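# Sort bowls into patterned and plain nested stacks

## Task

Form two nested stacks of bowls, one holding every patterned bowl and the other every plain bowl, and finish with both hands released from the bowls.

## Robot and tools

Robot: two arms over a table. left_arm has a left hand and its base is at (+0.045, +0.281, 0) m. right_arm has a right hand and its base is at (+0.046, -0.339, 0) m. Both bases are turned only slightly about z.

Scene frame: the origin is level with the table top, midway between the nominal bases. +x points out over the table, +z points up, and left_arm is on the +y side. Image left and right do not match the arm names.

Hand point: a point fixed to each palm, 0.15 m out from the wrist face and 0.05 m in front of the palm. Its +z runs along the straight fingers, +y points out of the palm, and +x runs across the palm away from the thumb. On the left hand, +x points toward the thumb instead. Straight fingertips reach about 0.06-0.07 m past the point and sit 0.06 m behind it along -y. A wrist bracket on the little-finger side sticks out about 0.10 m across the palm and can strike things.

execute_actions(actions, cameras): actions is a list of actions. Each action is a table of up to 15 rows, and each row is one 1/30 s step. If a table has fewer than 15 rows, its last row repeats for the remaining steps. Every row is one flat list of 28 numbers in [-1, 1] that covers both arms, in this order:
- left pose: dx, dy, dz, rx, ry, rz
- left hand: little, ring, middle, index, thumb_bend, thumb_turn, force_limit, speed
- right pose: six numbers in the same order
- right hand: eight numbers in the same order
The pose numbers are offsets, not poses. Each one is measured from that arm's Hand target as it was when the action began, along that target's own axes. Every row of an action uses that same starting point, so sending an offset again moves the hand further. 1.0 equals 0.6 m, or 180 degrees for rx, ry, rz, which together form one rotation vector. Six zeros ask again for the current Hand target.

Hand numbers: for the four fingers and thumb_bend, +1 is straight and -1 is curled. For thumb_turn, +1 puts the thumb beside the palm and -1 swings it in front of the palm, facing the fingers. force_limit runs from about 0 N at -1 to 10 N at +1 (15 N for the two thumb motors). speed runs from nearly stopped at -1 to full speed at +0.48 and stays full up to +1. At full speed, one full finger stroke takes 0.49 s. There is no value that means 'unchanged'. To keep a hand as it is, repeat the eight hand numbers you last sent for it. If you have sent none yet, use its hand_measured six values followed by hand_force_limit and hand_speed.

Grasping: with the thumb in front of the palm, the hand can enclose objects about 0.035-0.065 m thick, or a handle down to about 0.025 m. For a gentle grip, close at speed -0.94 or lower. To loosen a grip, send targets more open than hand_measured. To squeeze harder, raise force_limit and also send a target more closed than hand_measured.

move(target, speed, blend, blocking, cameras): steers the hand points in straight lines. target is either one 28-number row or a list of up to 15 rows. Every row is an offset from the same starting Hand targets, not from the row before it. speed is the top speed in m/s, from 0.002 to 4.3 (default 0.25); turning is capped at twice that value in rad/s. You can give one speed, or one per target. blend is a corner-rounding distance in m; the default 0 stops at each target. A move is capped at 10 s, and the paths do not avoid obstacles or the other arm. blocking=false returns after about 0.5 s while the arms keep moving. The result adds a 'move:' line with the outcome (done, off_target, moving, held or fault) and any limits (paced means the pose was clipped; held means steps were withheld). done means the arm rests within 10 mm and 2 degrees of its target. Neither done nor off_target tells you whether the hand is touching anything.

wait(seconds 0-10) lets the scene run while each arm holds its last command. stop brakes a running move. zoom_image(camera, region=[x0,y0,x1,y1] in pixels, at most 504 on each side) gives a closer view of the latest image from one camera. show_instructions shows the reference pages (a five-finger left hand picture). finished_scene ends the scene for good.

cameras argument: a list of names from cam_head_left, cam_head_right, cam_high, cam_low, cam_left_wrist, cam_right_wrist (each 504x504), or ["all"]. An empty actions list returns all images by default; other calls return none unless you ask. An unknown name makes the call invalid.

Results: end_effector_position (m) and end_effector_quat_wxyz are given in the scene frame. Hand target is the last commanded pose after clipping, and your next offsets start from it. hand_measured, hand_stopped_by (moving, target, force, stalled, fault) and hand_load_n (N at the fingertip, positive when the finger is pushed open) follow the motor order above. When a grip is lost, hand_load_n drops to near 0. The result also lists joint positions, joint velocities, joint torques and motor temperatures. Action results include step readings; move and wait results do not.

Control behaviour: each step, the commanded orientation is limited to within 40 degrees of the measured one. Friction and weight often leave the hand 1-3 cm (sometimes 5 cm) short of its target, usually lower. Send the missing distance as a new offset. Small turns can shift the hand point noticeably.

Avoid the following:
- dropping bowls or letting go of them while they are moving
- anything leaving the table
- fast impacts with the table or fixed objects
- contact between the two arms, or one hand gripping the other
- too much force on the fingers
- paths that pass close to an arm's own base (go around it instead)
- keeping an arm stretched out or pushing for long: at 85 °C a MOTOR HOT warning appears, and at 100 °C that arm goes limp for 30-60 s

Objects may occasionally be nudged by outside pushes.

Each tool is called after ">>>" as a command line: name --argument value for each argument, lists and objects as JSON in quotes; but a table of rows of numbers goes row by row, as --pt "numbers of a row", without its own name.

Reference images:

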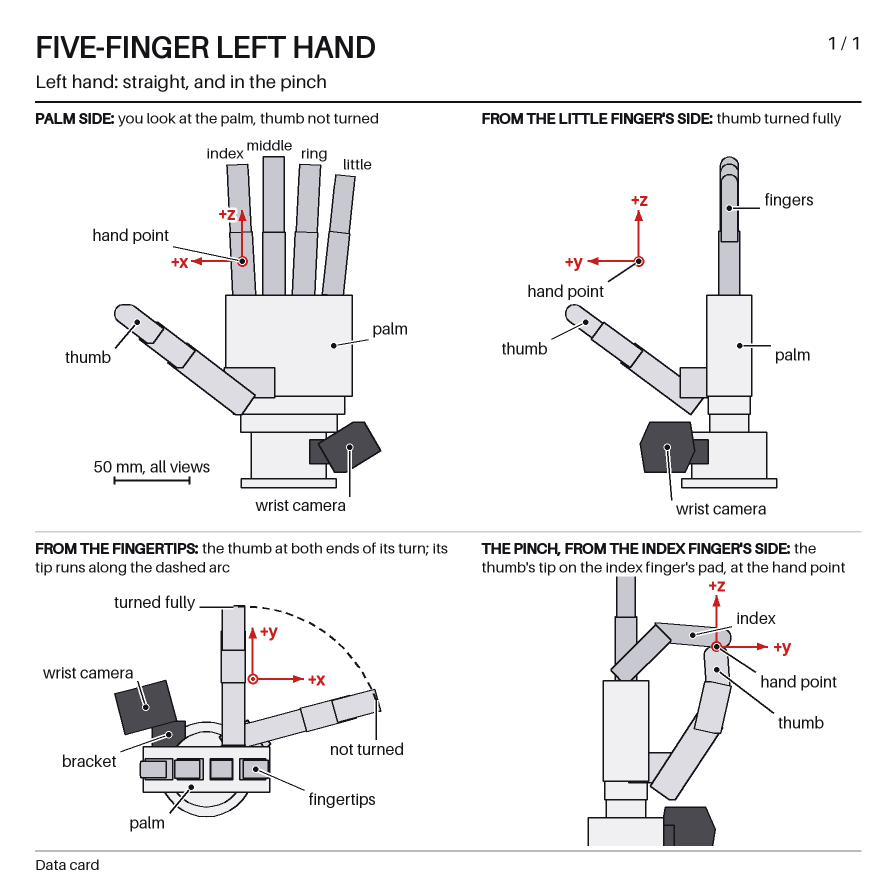

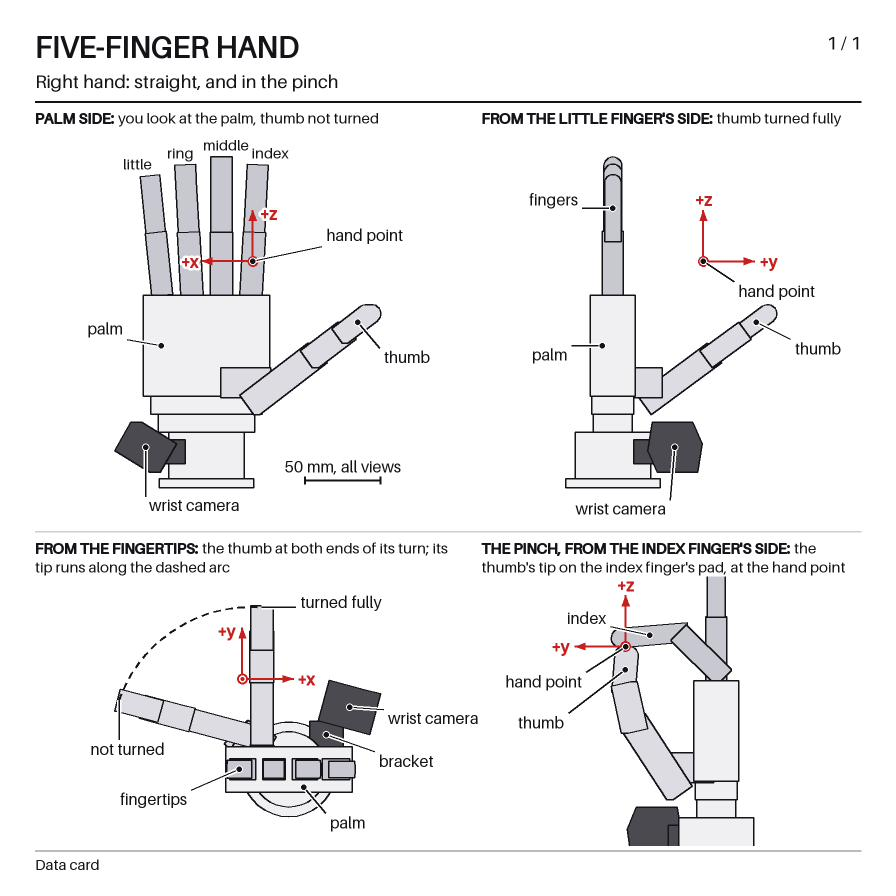

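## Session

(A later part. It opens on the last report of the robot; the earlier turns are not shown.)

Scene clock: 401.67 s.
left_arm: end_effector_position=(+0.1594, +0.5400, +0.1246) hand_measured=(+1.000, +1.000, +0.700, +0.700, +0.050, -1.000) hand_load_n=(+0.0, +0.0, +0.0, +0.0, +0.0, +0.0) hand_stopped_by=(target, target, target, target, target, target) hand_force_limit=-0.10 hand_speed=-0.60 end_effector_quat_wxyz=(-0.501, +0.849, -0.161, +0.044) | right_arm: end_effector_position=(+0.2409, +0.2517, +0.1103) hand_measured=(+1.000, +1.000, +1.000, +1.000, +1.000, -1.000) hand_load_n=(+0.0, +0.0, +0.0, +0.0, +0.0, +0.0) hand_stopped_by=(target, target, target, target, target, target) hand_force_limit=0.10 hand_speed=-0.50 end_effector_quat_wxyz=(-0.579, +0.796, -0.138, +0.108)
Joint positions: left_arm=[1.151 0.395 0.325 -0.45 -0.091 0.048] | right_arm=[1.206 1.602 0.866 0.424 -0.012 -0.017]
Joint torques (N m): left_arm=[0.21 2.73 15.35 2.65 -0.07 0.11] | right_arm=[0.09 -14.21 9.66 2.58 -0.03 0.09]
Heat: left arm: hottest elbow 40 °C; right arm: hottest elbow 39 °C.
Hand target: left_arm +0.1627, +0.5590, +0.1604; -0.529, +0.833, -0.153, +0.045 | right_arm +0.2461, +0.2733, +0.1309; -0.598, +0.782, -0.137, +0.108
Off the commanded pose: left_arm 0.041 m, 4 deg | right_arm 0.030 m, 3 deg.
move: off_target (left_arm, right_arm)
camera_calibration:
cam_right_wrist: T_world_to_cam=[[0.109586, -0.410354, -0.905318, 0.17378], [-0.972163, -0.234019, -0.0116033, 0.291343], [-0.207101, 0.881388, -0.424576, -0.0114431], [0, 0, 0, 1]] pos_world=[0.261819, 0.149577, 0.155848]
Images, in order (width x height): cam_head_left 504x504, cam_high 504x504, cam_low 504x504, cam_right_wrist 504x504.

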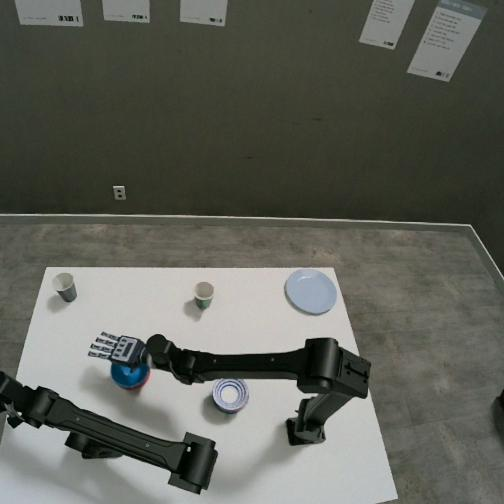

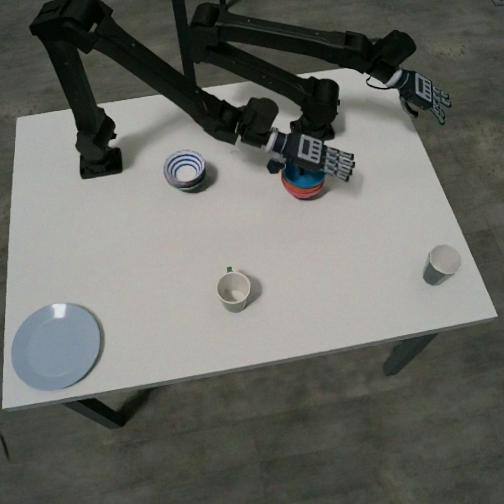

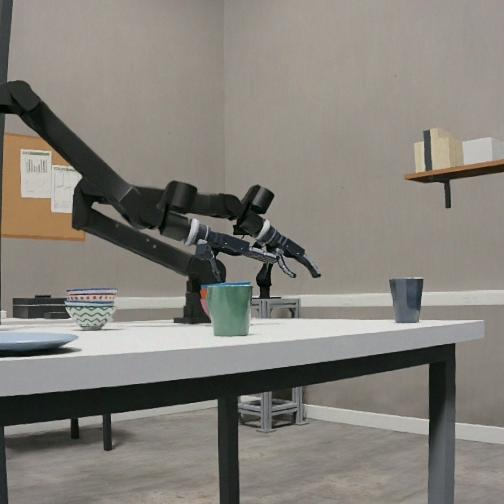

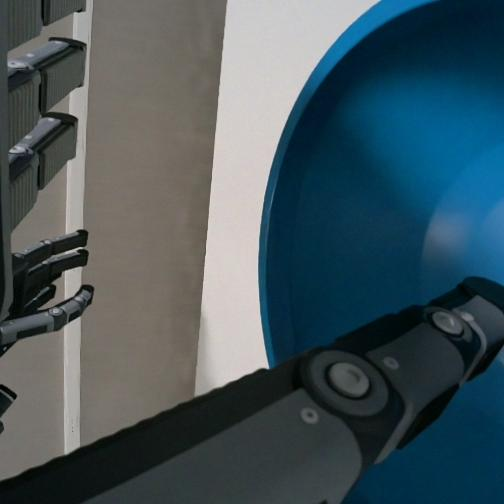

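>>> move --target '[0,0,0,0,0,0,1,1,0.7,0.7,0.05,-1,-0.1,-0.6,-0.0005,0.0429,0.0119,-0.0145,0,0,1,1,1,1,1,-1,0.1,-0.5]' --speed 0.06 --cameras '["cam_high","cam_low","cam_head_left"]'

>>> zoom_image --camera "cam_low" --region '[185, 255, 265, 335]'

>>> zoom_image --camera "cam_head_left" --region '[95, 325, 175, 405]'

Scene clock: 403.33 s.
left_arm: end_effector_position=(+0.1594, +0.5400, +0.1246) hand_measured=(+1.000, +1.000, +0.700, +0.700, +0.050, -1.000) hand_load_n=(+0.0, +0.0, +0.0, +0.0, +0.5, +0.0) hand_stopped_by=(target, target, target, target, target, target) hand_force_limit=-0.10 hand_speed=-0.60 end_effector_quat_wxyz=(-0.501, +0.849, -0.161, +0.044) | right_arm: end_effector_position=(+0.2410, +0.2518, +0.0855) hand_measured=(+1.000, +1.000, +1.000, +1.000, +1.000, -1.000) hand_load_n=(+0.0, +0.0, +0.0, +0.0, +0.0, +0.0) hand_stopped_by=(target, target, target, target, target, target) hand_force_limit=0.10 hand_speed=-0.50 end_effector_quat_wxyz=(-0.562, +0.808, -0.140, +0.105)
Joint positions: left_arm=[1.151 0.395 0.325 -0.45 -0.091 0.048] | right_arm=[1.206 1.647 0.87 0.424 -0.012 -0.017]
Joint torques (N m): left_arm=[0.26 2.78 15.36 2.66 -0.06 0.11] | right_arm=[0.15 -13.98 9.47 2.37 0.01 0.09]
Heat: left arm: hottest elbow 40 °C; right arm: hottest elbow 39 °C.
Hand target: left_arm +0.1627, +0.5590, +0.1604; -0.529, +0.833, -0.153, +0.045 | right_arm +0.2460, +0.2736, +0.1043; -0.581, +0.795, -0.140, +0.105
Off the commanded pose: left_arm 0.041 m, 4 deg | right_arm 0.029 m, 3 deg.
move: off_target (left_arm, right_arm)
Images, in order (width x height): cam_head_left 504x504, cam_high 504x504, cam_low 504x504.

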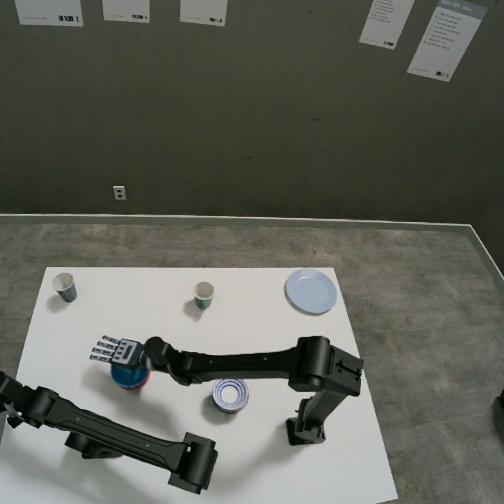

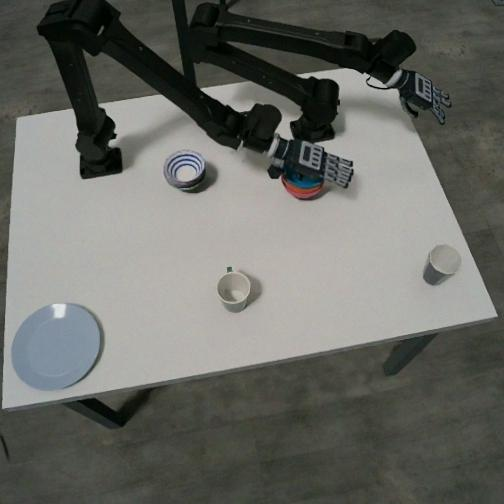

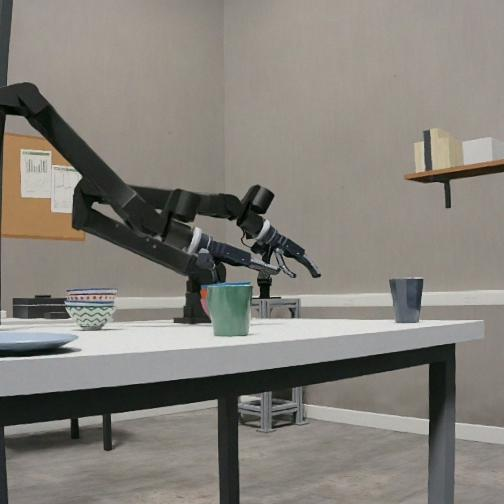

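Scaled by 6.300 from the camera's 504x504 image, which has a finer 720x720 frame.

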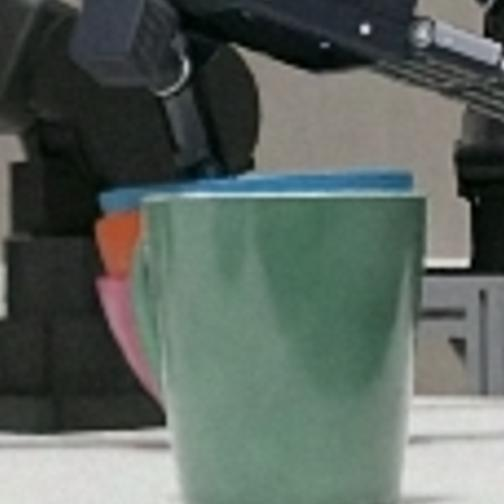

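Scaled by 6.300 from the camera's 504x504 image, which has a finer 720x720 frame.

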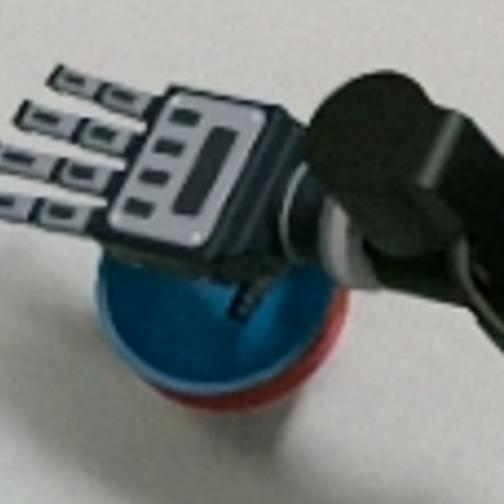

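>>> move --target '[0,0,0,0,0,0,1,1,0.7,0.7,0.05,-1,-0.1,-0.6,-0.0001,0.0127,0.0038,-0.0043,0,0,1,1,1,1,1,-1,0.1,-0.5]' --speed 0.04 --cameras '["cam_low","cam_head_left"]'

>>> zoom_image --camera "cam_low" --region '[185, 255, 265, 335]'

Scene clock: 404.43 s.
left_arm: end_effector_position=(+0.1594, +0.5400, +0.1246) hand_measured=(+1.000, +1.000, +0.700, +0.700, +0.050, -1.000) hand_load_n=(+0.0, +0.0, +0.0, +0.0, +0.0, +0.0) hand_stopped_by=(target, target, target, target, target, target) hand_force_limit=-0.10 hand_speed=-0.60 end_effector_quat_wxyz=(-0.501, +0.849, -0.161, +0.044) | right_arm: end_effector_position=(+0.2408, +0.2513, +0.0793) hand_measured=(+1.000, +1.000, +1.000, +1.000, +1.000, -1.000) hand_load_n=(+0.0, +0.0, +0.0, +0.0, +0.0, +0.0) hand_stopped_by=(target, target, target, target, target, target) hand_force_limit=0.10 hand_speed=-0.50 end_effector_quat_wxyz=(-0.558, +0.811, -0.141, +0.104)
Joint positions: left_arm=[1.151 0.395 0.325 -0.45 -0.091 0.048] | right_arm=[1.206 1.657 0.87 0.424 -0.012 -0.017]
Joint torques (N m): left_arm=[0.26 2.78 15.32 2.63 -0.07 0.11] | right_arm=[0.09 -13.86 9.5 2.29 0.02 0.08]
Heat: left arm: hottest elbow 40 °C; right arm: hottest elbow 39 °C.
Hand target: left_arm +0.1627, +0.5590, +0.1604; -0.529, +0.833, -0.153, +0.045 | right_arm +0.2460, +0.2735, +0.0965; -0.575, +0.799, -0.140, +0.104
Off the commanded pose: left_arm 0.041 m, 4 deg | right_arm 0.028 m, 2 deg.
move: off_target (left_arm, right_arm)
Images, in order (width x height): cam_head_left 504x504, cam_low 504x504.

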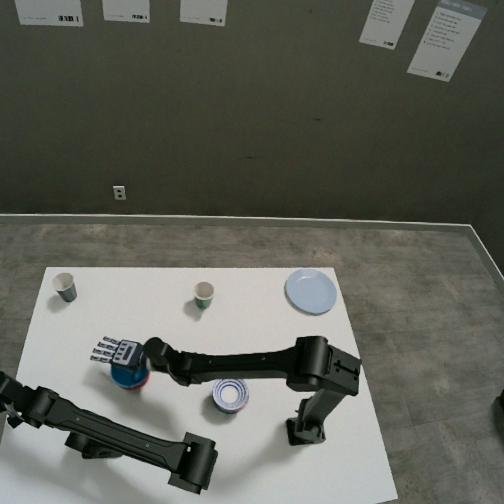

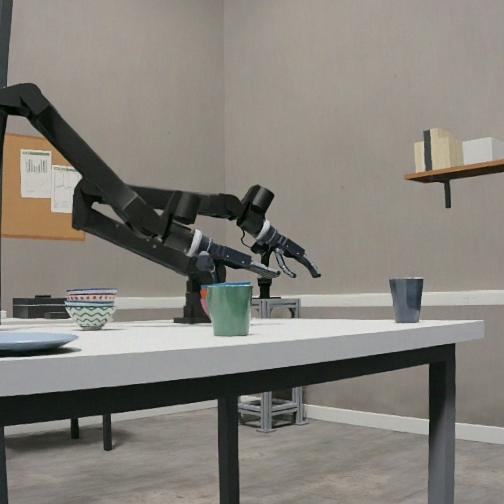

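Scaled by 6.300 from the camera's 504x504 image, which has a finer 720x720 frame.

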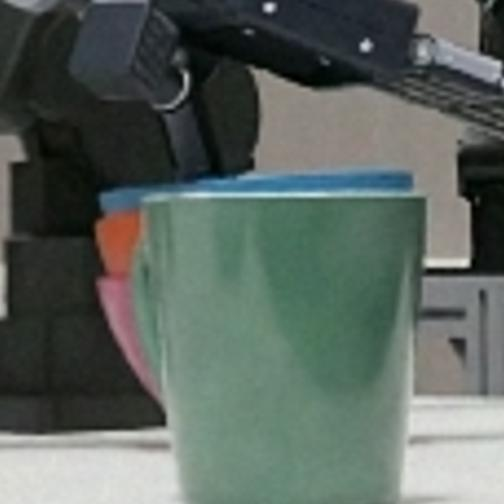

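>>> move --target '[0,0,0,0,0,0,1,1,0.7,0.7,0.05,-1,-0.1,-0.6,-0.0001,0.0127,0.0038,-0.0043,0,0,1,1,1,1,1,-1,0.1,-0.5]' --speed 0.03 --cameras '["cam_low","cam_high","cam_head_left"]'

>>> zoom_image --camera "cam_low" --region '[185, 255, 265, 335]'

>>> zoom_image --camera "cam_head_left" --region '[95, 325, 175, 405]'

Scene clock: 405.63 s.
left_arm: end_effector_position=(+0.1594, +0.5400, +0.1246) hand_measured=(+1.000, +1.000, +0.700, +0.700, +0.050, -1.000) hand_load_n=(+0.0, +0.0, +0.0, +0.0, +0.0, +0.0) hand_stopped_by=(target, target, target, target, target, target) hand_force_limit=-0.10 hand_speed=-0.60 end_effector_quat_wxyz=(-0.501, +0.849, -0.161, +0.044) | right_arm: end_effector_position=(+0.2414, +0.2528, +0.0756) hand_measured=(+1.000, +1.000, +1.000, +1.000, +1.000, -1.000) hand_load_n=(+0.0, +0.0, +0.0, +0.0, +0.0, +0.0) hand_stopped_by=(target, target, target, target, target, target) hand_force_limit=0.10 hand_speed=-0.50 end_effector_quat_wxyz=(-0.556, +0.812, -0.141, +0.104)
Joint positions: left_arm=[1.151 0.395 0.325 -0.45 -0.091 0.048] | right_arm=[1.206 1.667 0.875 0.424 -0.012 -0.017]
Joint torques (N m): left_arm=[0.32 2.78 15.34 2.67 -0.07 0.12] | right_arm=[0.15 -13.63 9.24 2.21 0.04 0.09]
Heat: left arm: hottest elbow 41 °C; right arm: hottest elbow 39 °C.
Hand target: left_arm +0.1627, +0.5590, +0.1604; -0.529, +0.833, -0.153, +0.045 | right_arm +0.2458, +0.2732, +0.0883; -0.570, +0.803, -0.141, +0.103
Off the commanded pose: left_arm 0.041 m, 4 deg | right_arm 0.025 m, 2 deg.
move: off_target (left_arm, right_arm)
Images, in order (width x height): cam_head_left 504x504, cam_high 504x504, cam_low 504x504.

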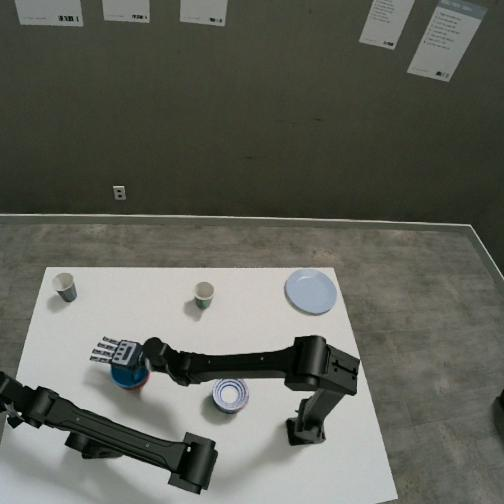

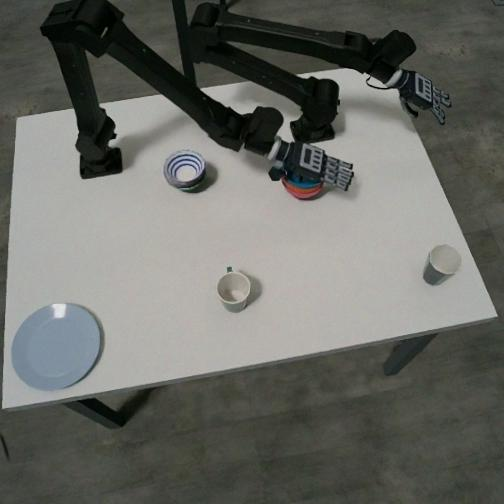

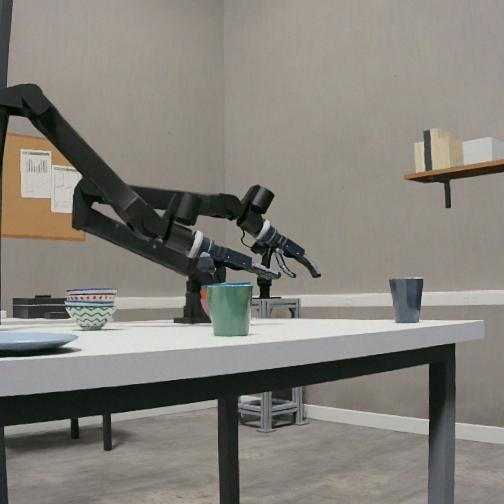

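Scaled by 6.300 from the camera's 504x504 image, which has a finer 720x720 frame.

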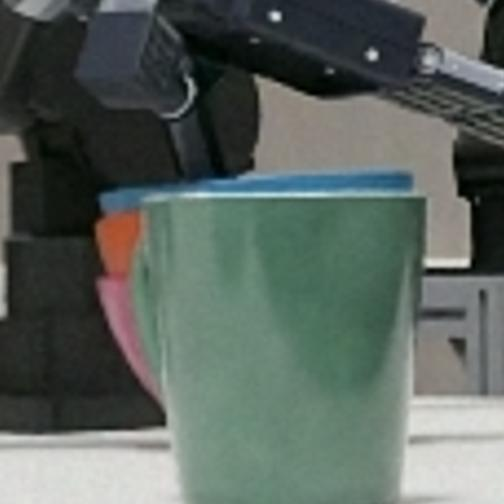

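Scaled by 6.300 from the camera's 504x504 image, which has a finer 720x720 frame.

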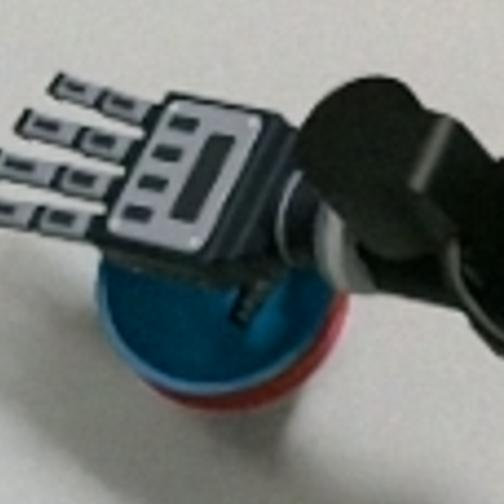

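>>> move --target '[0,0,0,0,0,0,1,1,0.7,0.7,0.05,-1,-0.1,-0.6,-0.0001,0.0159,0.0048,-0.0053,0,0,1,1,1,1,1,-1,0.1,-0.5]' --speed 0.03 --cameras '["cam_low","cam_high","cam_head_left"]'

>>> zoom_image --camera "cam_low" --region '[185, 255, 265, 335]'

>>> zoom_image --camera "cam_head_left" --region '[95, 325, 175, 405]'

Scene clock: 407.03 s.
left_arm: end_effector_position=(+0.1594, +0.5400, +0.1246) hand_measured=(+1.000, +1.000, +0.700, +0.700, +0.050, -1.000) hand_load_n=(-0.5, +0.0, +0.0, +0.0, +0.0, +0.0) hand_stopped_by=(target, target, target, target, target, target) hand_force_limit=-0.10 hand_speed=-0.60 end_effector_quat_wxyz=(-0.501, +0.849, -0.161, +0.044) | right_arm: end_effector_position=(+0.2423, +0.2553, +0.0746) hand_measured=(+1.000, +1.000, +1.000, +1.000, +1.000, -1.000) hand_load_n=(+0.0, +0.0, +0.0, +0.0, +0.0, -0.5) hand_stopped_by=(target, target, target, target, target, target) hand_force_limit=0.10 hand_speed=-0.50 end_effector_quat_wxyz=(-0.556, +0.813, -0.141, +0.104)
Joint positions: left_arm=[1.151 0.395 0.325 -0.45 -0.091 0.048] | right_arm=[1.206 1.675 0.882 0.424 -0.012 -0.017]
Joint torques (N m): left_arm=[0.21 2.55 15.35 2.66 -0.07 0.11] | right_arm=[0.21 -12.92 8.92 2.17 0.05 0.09]
Heat: left arm: hottest elbow 41 °C; right arm: hottest elbow 39 °C.
Hand target: left_arm +0.1627, +0.5590, +0.1604; -0.529, +0.833, -0.153, +0.045 | right_arm +0.2457, +0.2728, +0.0785; -0.563, +0.808, -0.142, +0.102
Off the commanded pose: left_arm 0.041 m, 4 deg | right_arm 0.018 m, 1 deg.
move: off_target (left_arm, right_arm)
Images, in order (width x height): cam_head_left 504x504, cam_high 504x504, cam_low 504x504.

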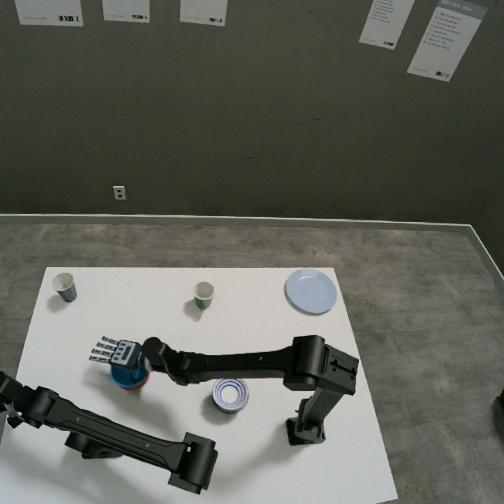

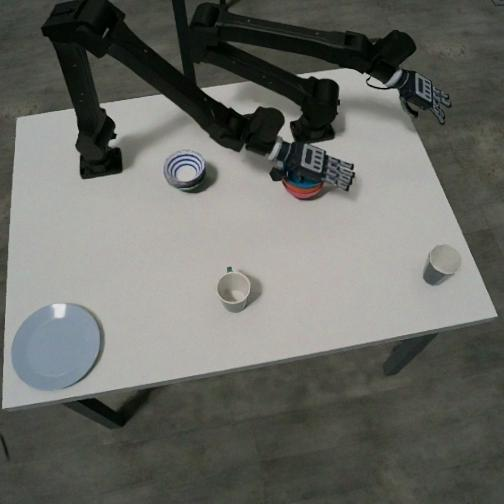

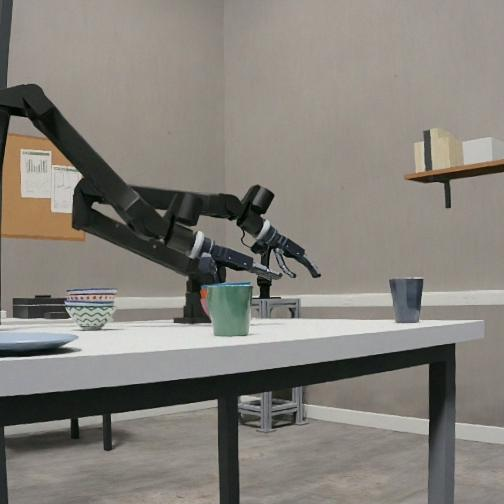

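Scaled by 6.300 from the camera's 504x504 image, which has a finer 720x720 frame.

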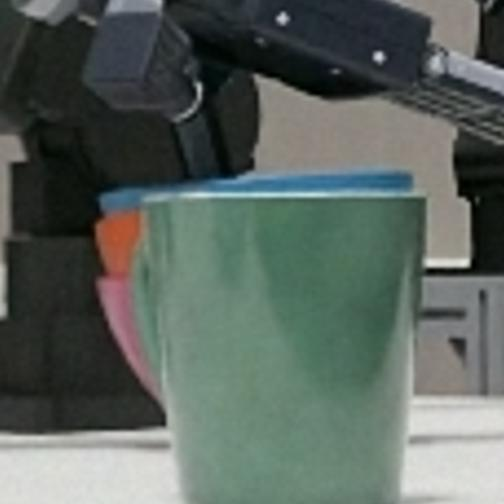

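Scaled by 6.300 from the camera's 504x504 image, which has a finer 720x720 frame.

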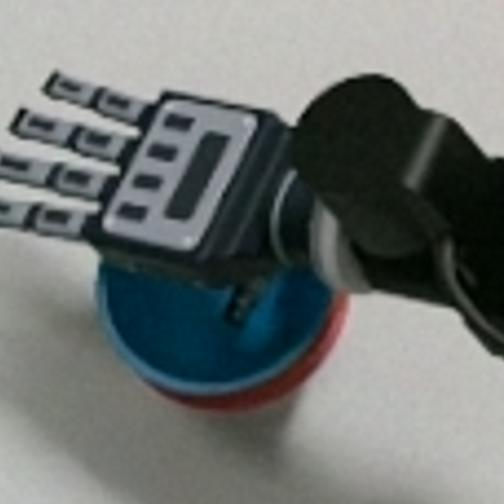

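>>> zoom_image --camera "cam_high" --region '[278, 170, 308, 200]'

>>> zoom_image --camera "cam_high" --region '[300, 170, 330, 200]'

Scaled by 16.800 from the camera's 504x504 image, which has a finer 720x720 frame.

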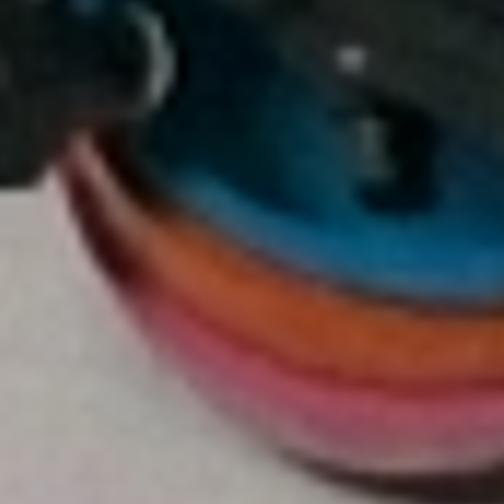

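Scaled by 16.800 from the camera's 504x504 image, which has a finer 720x720 frame.

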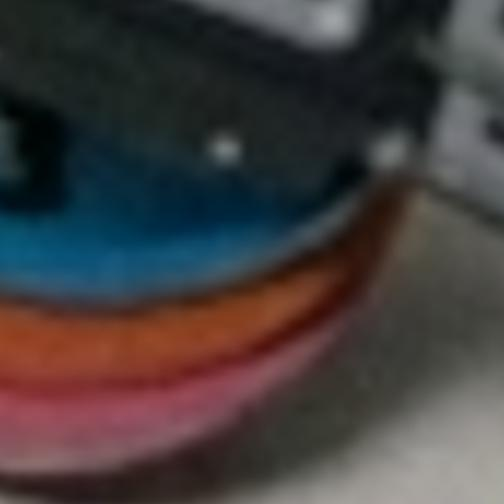

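>>> move --target '[0,0,0,0,0,0,1,1,0.7,0.7,0.05,-1,-0.1,-0.6,-0.0005,0.0195,-0.0012,-0.006,0,0,1,1,1,1,1,-1,0.1,-0.5]' --speed 0.03 --cameras '["cam_low","cam_high","cam_head_left"]'

>>> zoom_image --camera "cam_low" --region '[185, 255, 265, 335]'

>>> zoom_image --camera "cam_high" --region '[278, 160, 328, 210]'

Scene clock: 413.67 s.
left_arm: end_effector_position=(+0.1594, +0.5400, +0.1246) hand_measured=(+1.000, +1.000, +0.700, +0.700, +0.050, -1.000) hand_load_n=(+0.0, +0.0, +0.0, +0.0, +0.0, +0.0) hand_stopped_by=(target, target, target, target, target, target) hand_force_limit=-0.10 hand_speed=-0.60 end_effector_quat_wxyz=(-0.501, +0.849, -0.161, +0.044) | right_arm: end_effector_position=(+0.2423, +0.2552, +0.0737) hand_measured=(+1.000, +1.000, +1.000, +1.000, +1.000, -1.000) hand_load_n=(+0.0, +0.0, +0.0, +0.0, +0.0, -0.5) hand_stopped_by=(target, target, target, target, target, target) hand_force_limit=0.10 hand_speed=-0.50 end_effector_quat_wxyz=(-0.555, +0.813, -0.141, +0.104)
Joint positions: left_arm=[1.151 0.395 0.325 -0.45 -0.091 0.048] | right_arm=[1.206 1.676 0.882 0.424 -0.012 -0.017]
Joint torques (N m): left_arm=[0.32 2.67 15.32 2.67 -0.06 0.11] | right_arm=[0.21 -12.28 8.27 2.21 0.08 0.09]
Heat: left arm: hottest elbow 41 °C; right arm: hottest elbow 38 °C.
Hand target: left_arm +0.1627, +0.5590, +0.1604; -0.529, +0.833, -0.153, +0.045 | right_arm +0.2438, +0.2685, +0.0676; -0.555, +0.813, -0.143, +0.101
Off the commanded pose: left_arm 0.041 m, 4 deg | right_arm 0.015 m, 0 deg.
move: off_target (left_arm, right_arm)
Images, in order (width x height): cam_head_left 504x504, cam_high 504x504, cam_low 504x504.

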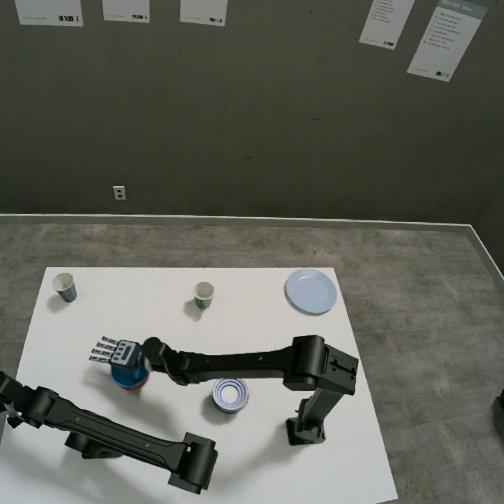

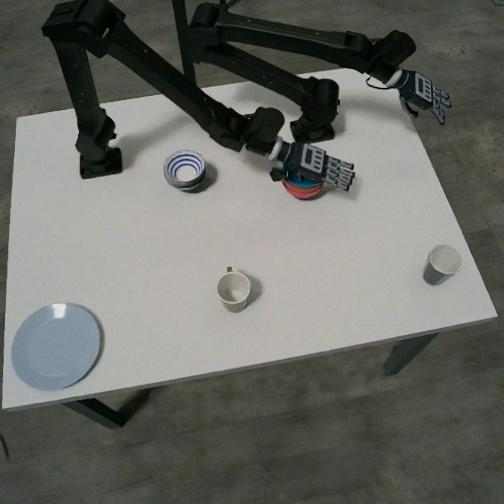

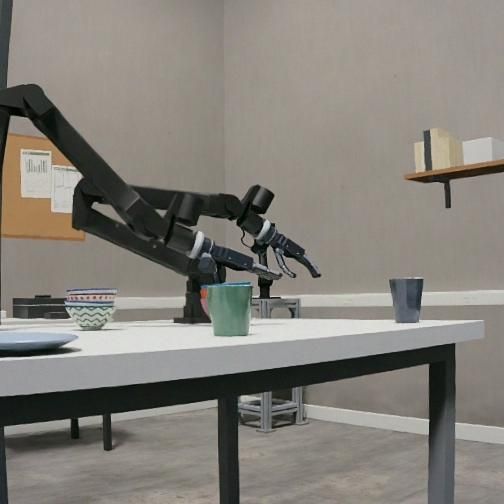

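Scaled by 6.300 from the camera's 504x504 image, which has a finer 720x720 frame.

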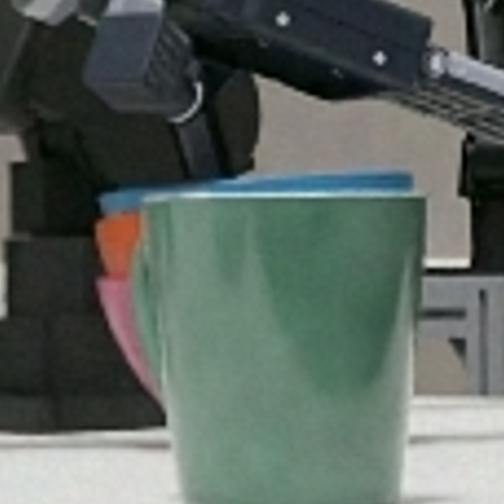

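Scaled by 10.080 from the camera's 504x504 image, which has a finer 720x720 frame.

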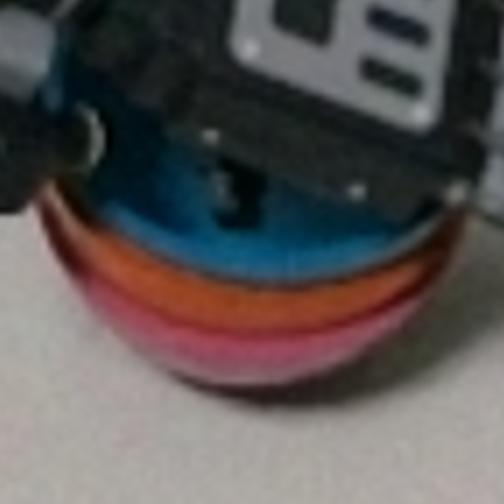

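>>> move --target '[0,0,0,0,0,0,1,1,0.7,0.7,0.05,-1,-0.1,-0.6,0.0007,-0.1738,-0.0646,0.058,0,0,1,1,1,1,1,-1,0.1,-0.5]' --speed 0.1 --cameras '["all"]'

>>> zoom_image --camera "cam_low" --region '[185, 255, 265, 335]'

>>> zoom_image --camera "cam_high" --region '[278, 150, 328, 200]'

>>> zoom_image --camera "cam_low" --region '[50, 270, 135, 340]'

>>> zoom_image --camera "cam_high" --region '[155, 140, 215, 200]'

Scene clock: 416.03 s.
left_arm: end_effector_position=(+0.1594, +0.5400, +0.1246) hand_measured=(+1.000, +1.000, +0.700, +0.700, +0.050, -1.000) hand_load_n=(+0.0, +0.0, +0.0, +0.0, +0.0, +0.0) hand_stopped_by=(target, target, target, target, target, target) hand_force_limit=-0.10 hand_speed=-0.60 end_effector_quat_wxyz=(-0.501, +0.849, -0.161, +0.044) | right_arm: end_effector_position=(+0.2432, +0.2574, +0.1485) hand_measured=(+1.000, +1.000, +1.000, +1.000, +1.000, -1.000) hand_load_n=(+0.0, +0.0, +0.0, +0.0, +0.0, +0.0) hand_stopped_by=(target, target, target, target, target, target) hand_force_limit=0.10 hand_speed=-0.50 end_effector_quat_wxyz=(-0.604, +0.777, -0.135, +0.113)
Joint positions: left_arm=[1.151 0.395 0.325 -0.45 -0.091 0.048] | right_arm=[1.206 1.553 0.882 0.424 -0.012 -0.017]
Joint torques (N m): left_arm=[0.38 2.78 15.35 2.67 -0.07 0.12] | right_arm=[0.09 -15.79 8.87 2.44 -0.04 0.1]
Heat: left arm: hottest elbow 41 °C; right arm: hottest elbow 38 °C.
Hand target: left_arm +0.1627, +0.5590, +0.1604; -0.529, +0.833, -0.153, +0.045 | right_arm +0.2443, +0.2702, +0.1790; -0.627, +0.759, -0.133, +0.113
Off the commanded pose: left_arm 0.041 m, 4 deg | right_arm 0.033 m, 3 deg.
move: off_target (left_arm, right_arm)
camera_calibration:
cam_left_wrist: T_world_to_cam=[[0.476374, 0.383167, 0.79136, -0.375121], [0.637822, -0.770104, -0.0110733, 0.31889], [0.605187, 0.510022, -0.61125, -0.183763], [0, 0, 0, 1]] pos_world=[0.086514, 0.483036, 0.188062]
cam_right_wrist: T_world_to_cam=[[0.131188, -0.354604, -0.925768, 0.193828], [-0.971458, -0.232152, -0.0487398, 0.30023], [-0.197636, 0.905738, -0.374938, -0.0157378], [0, 0, 0, 1]] pos_world=[0.263122, 0.152685, 0.188172]

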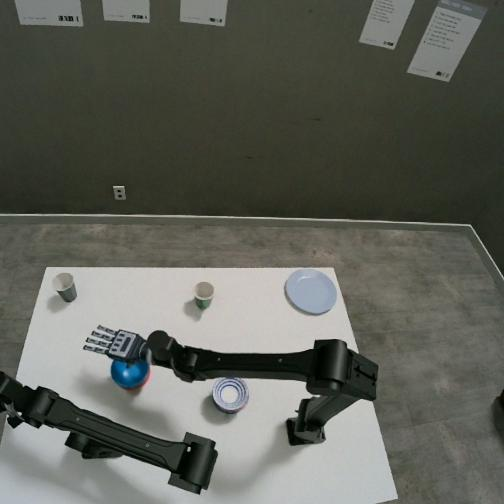

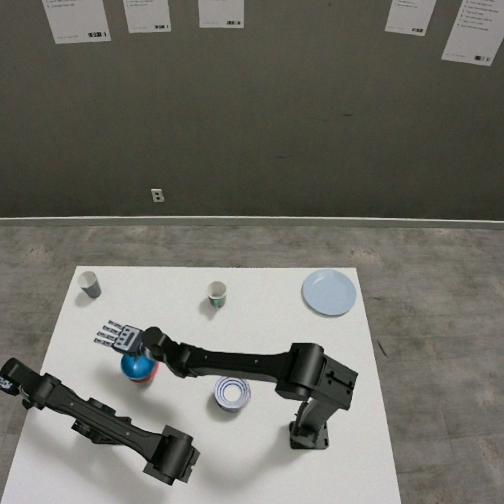

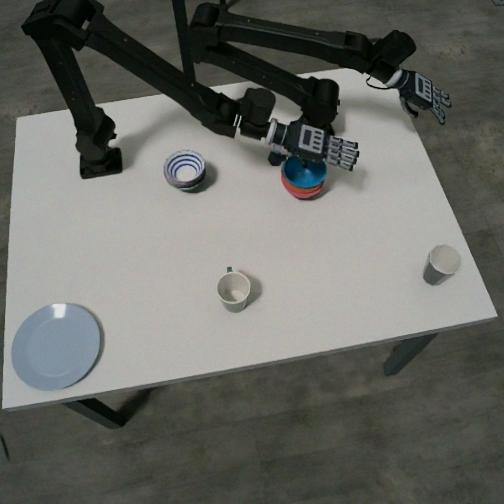

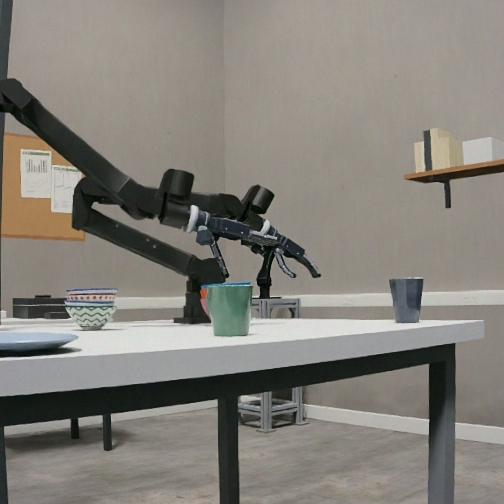

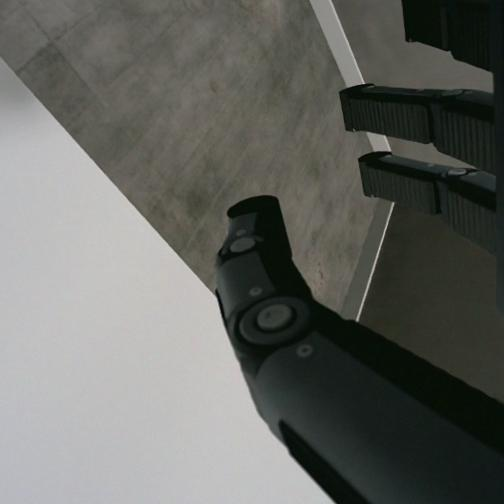

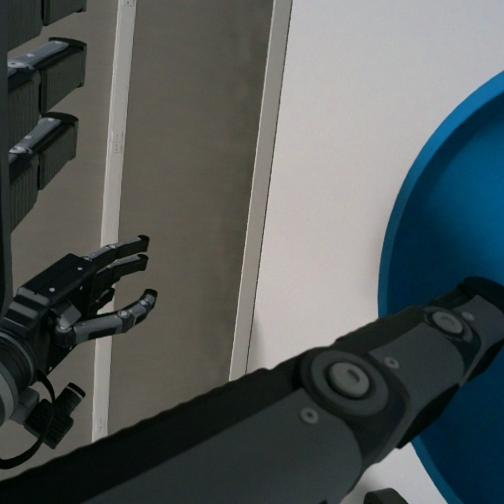

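Scaled by 6.300 from the camera's 504x504 image, which has a finer 720x720 frame.

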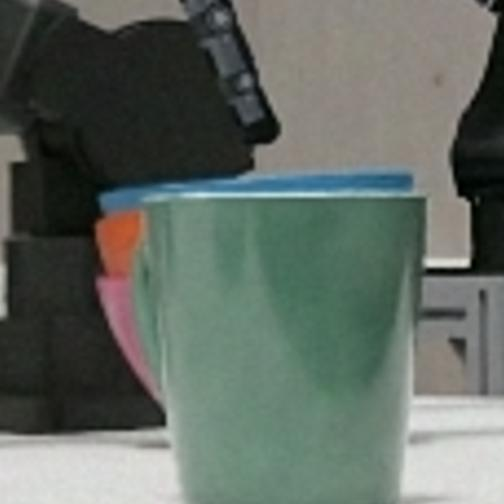

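Scaled by 10.080 from the camera's 504x504 image, which has a finer 720x720 frame.

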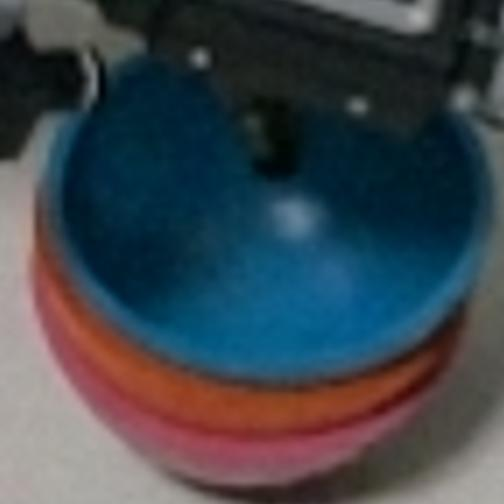

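Scaled by 5.929 from the camera's 504x504 image, which has a finer 720x720 frame.

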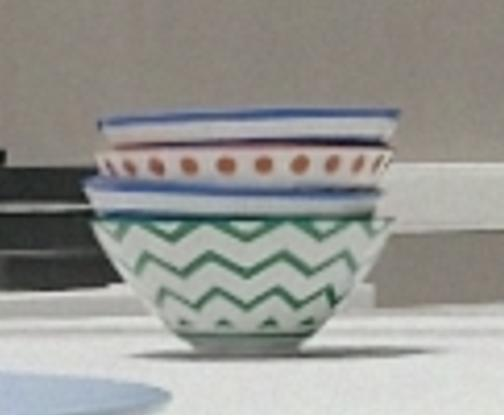

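Scaled by 8.400 from the camera's 504x504 image, which has a finer 720x720 frame.

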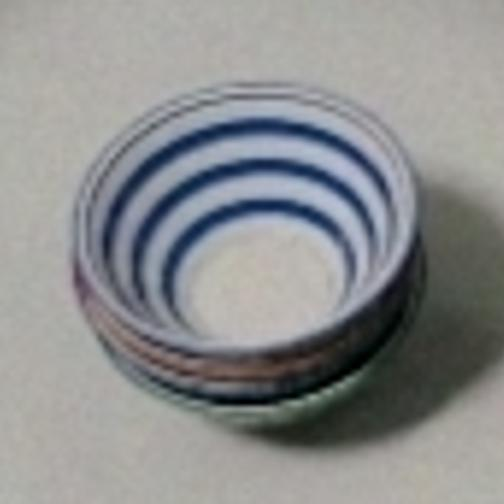

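>>> zoom_image --camera "cam_head_left" --region '[108, 350, 156, 398]'

>>> zoom_image --camera "cam_head_right" --region '[116, 345, 164, 393]'

Scaled by 10.500 from the camera's 504x504 image, which has a finer 720x720 frame.

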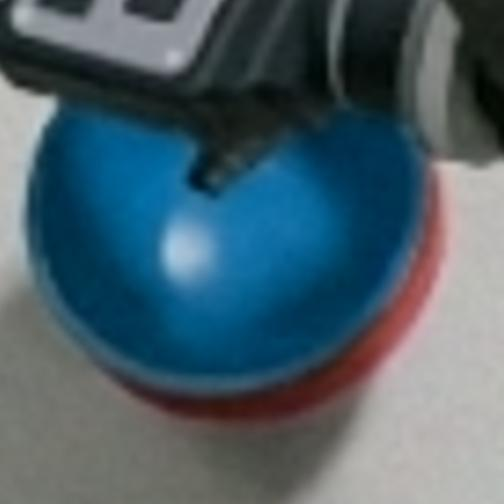

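Scaled by 10.500 from the camera's 504x504 image, which has a finer 720x720 frame.

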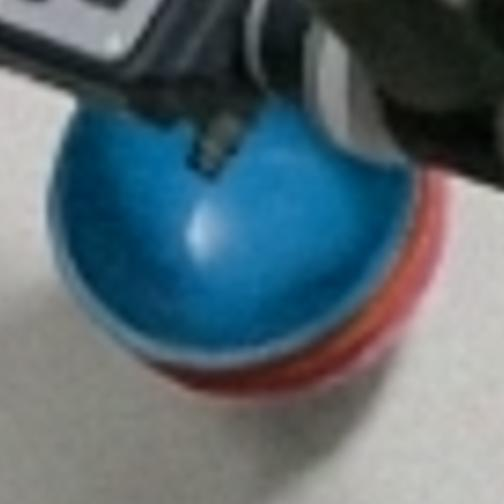

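>>> move --target '[0,0,0,0,0,0,1,1,0.7,0.7,0.05,-1,-0.1,-0.6,0.0003,0.0675,0.0467,-0.023,0,0,1,1,1,1,1,-1,0.1,-0.5]' --speed 0.1 --cameras '["cam_low","cam_high","cam_head_left"]'

>>> zoom_image --camera "cam_high" --region '[260, 140, 340, 220]'

>>> zoom_image --camera "cam_low" --region '[185, 255, 265, 335]'

Scene clock: 420.03 s.
left_arm: end_effector_position=(+0.1594, +0.5400, +0.1246) hand_measured=(+1.000, +1.000, +0.700, +0.700, +0.050, -1.000) hand_load_n=(+0.0, +0.0, +0.0, +0.0, +0.0, +0.0) hand_stopped_by=(target, target, target, target, target, target) hand_force_limit=-0.10 hand_speed=-0.60 end_effector_quat_wxyz=(-0.501, +0.849, -0.161, +0.044) | right_arm: end_effector_position=(+0.2475, +0.2686, +0.1141) hand_measured=(+1.000, +1.000, +1.000, +1.000, +1.000, -1.000) hand_load_n=(+0.0, +0.0, +0.0, +0.0, +0.0, +0.0) hand_stopped_by=(target, target, target, target, target, target) hand_force_limit=0.10 hand_speed=-0.50 end_effector_quat_wxyz=(-0.584, +0.793, -0.138, +0.109)
Joint positions: left_arm=[1.151 0.395 0.325 -0.45 -0.091 0.048] | right_arm=[1.206 1.637 0.914 0.424 -0.012 -0.017]
Joint torques (N m): left_arm=[0.32 2.78 15.32 2.67 -0.06 0.12] | right_arm=[0.09 -14.51 9.83 1.92 0.01 0.09]
Heat: left arm: hottest elbow 41 °C; right arm: hottest elbow 38 °C.
Hand target: left_arm +0.1627, +0.5590, +0.1604; -0.529, +0.833, -0.153, +0.045 | right_arm +0.2515, +0.2887, +0.1338; -0.599, +0.781, -0.137, +0.108
Off the commanded pose: left_arm 0.041 m, 4 deg | right_arm 0.029 m, 2 deg.
move: off_target (left_arm, right_arm)
Images, in order (width x height): cam_head_left 504x504, cam_high 504x504, cam_low 504x504.

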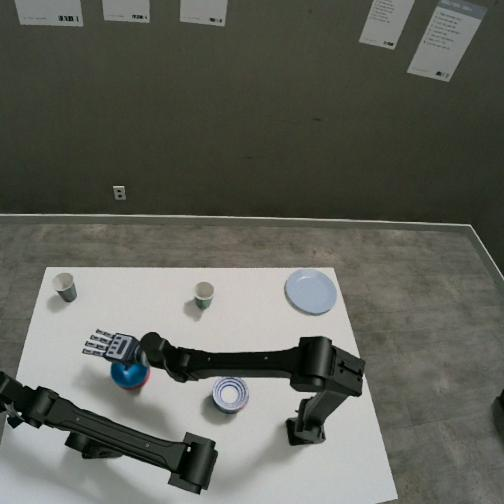

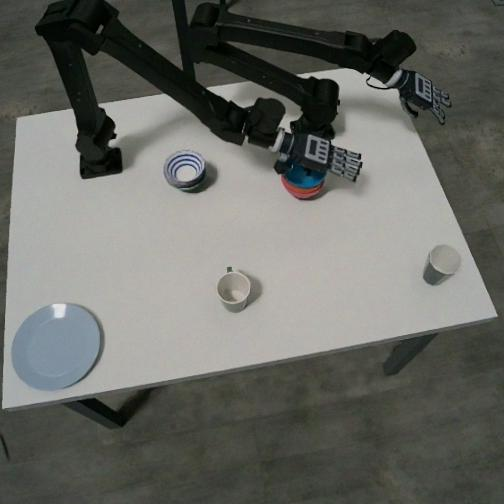

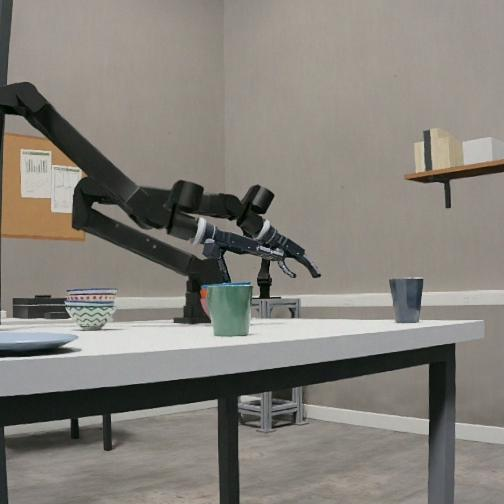

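Scaled by 6.300 from the camera's 504x504 image, which has a finer 720x720 frame.

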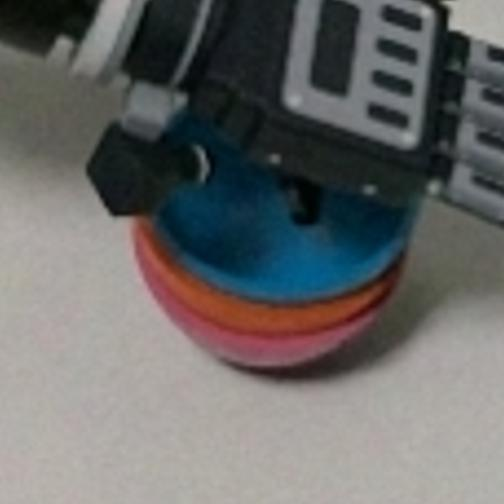

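Scaled by 6.300 from the camera's 504x504 image, which has a finer 720x720 frame.

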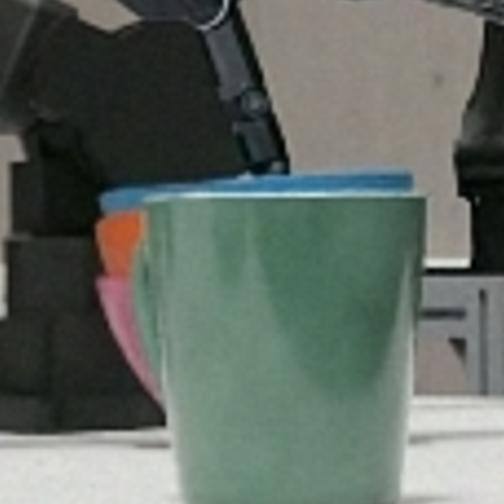

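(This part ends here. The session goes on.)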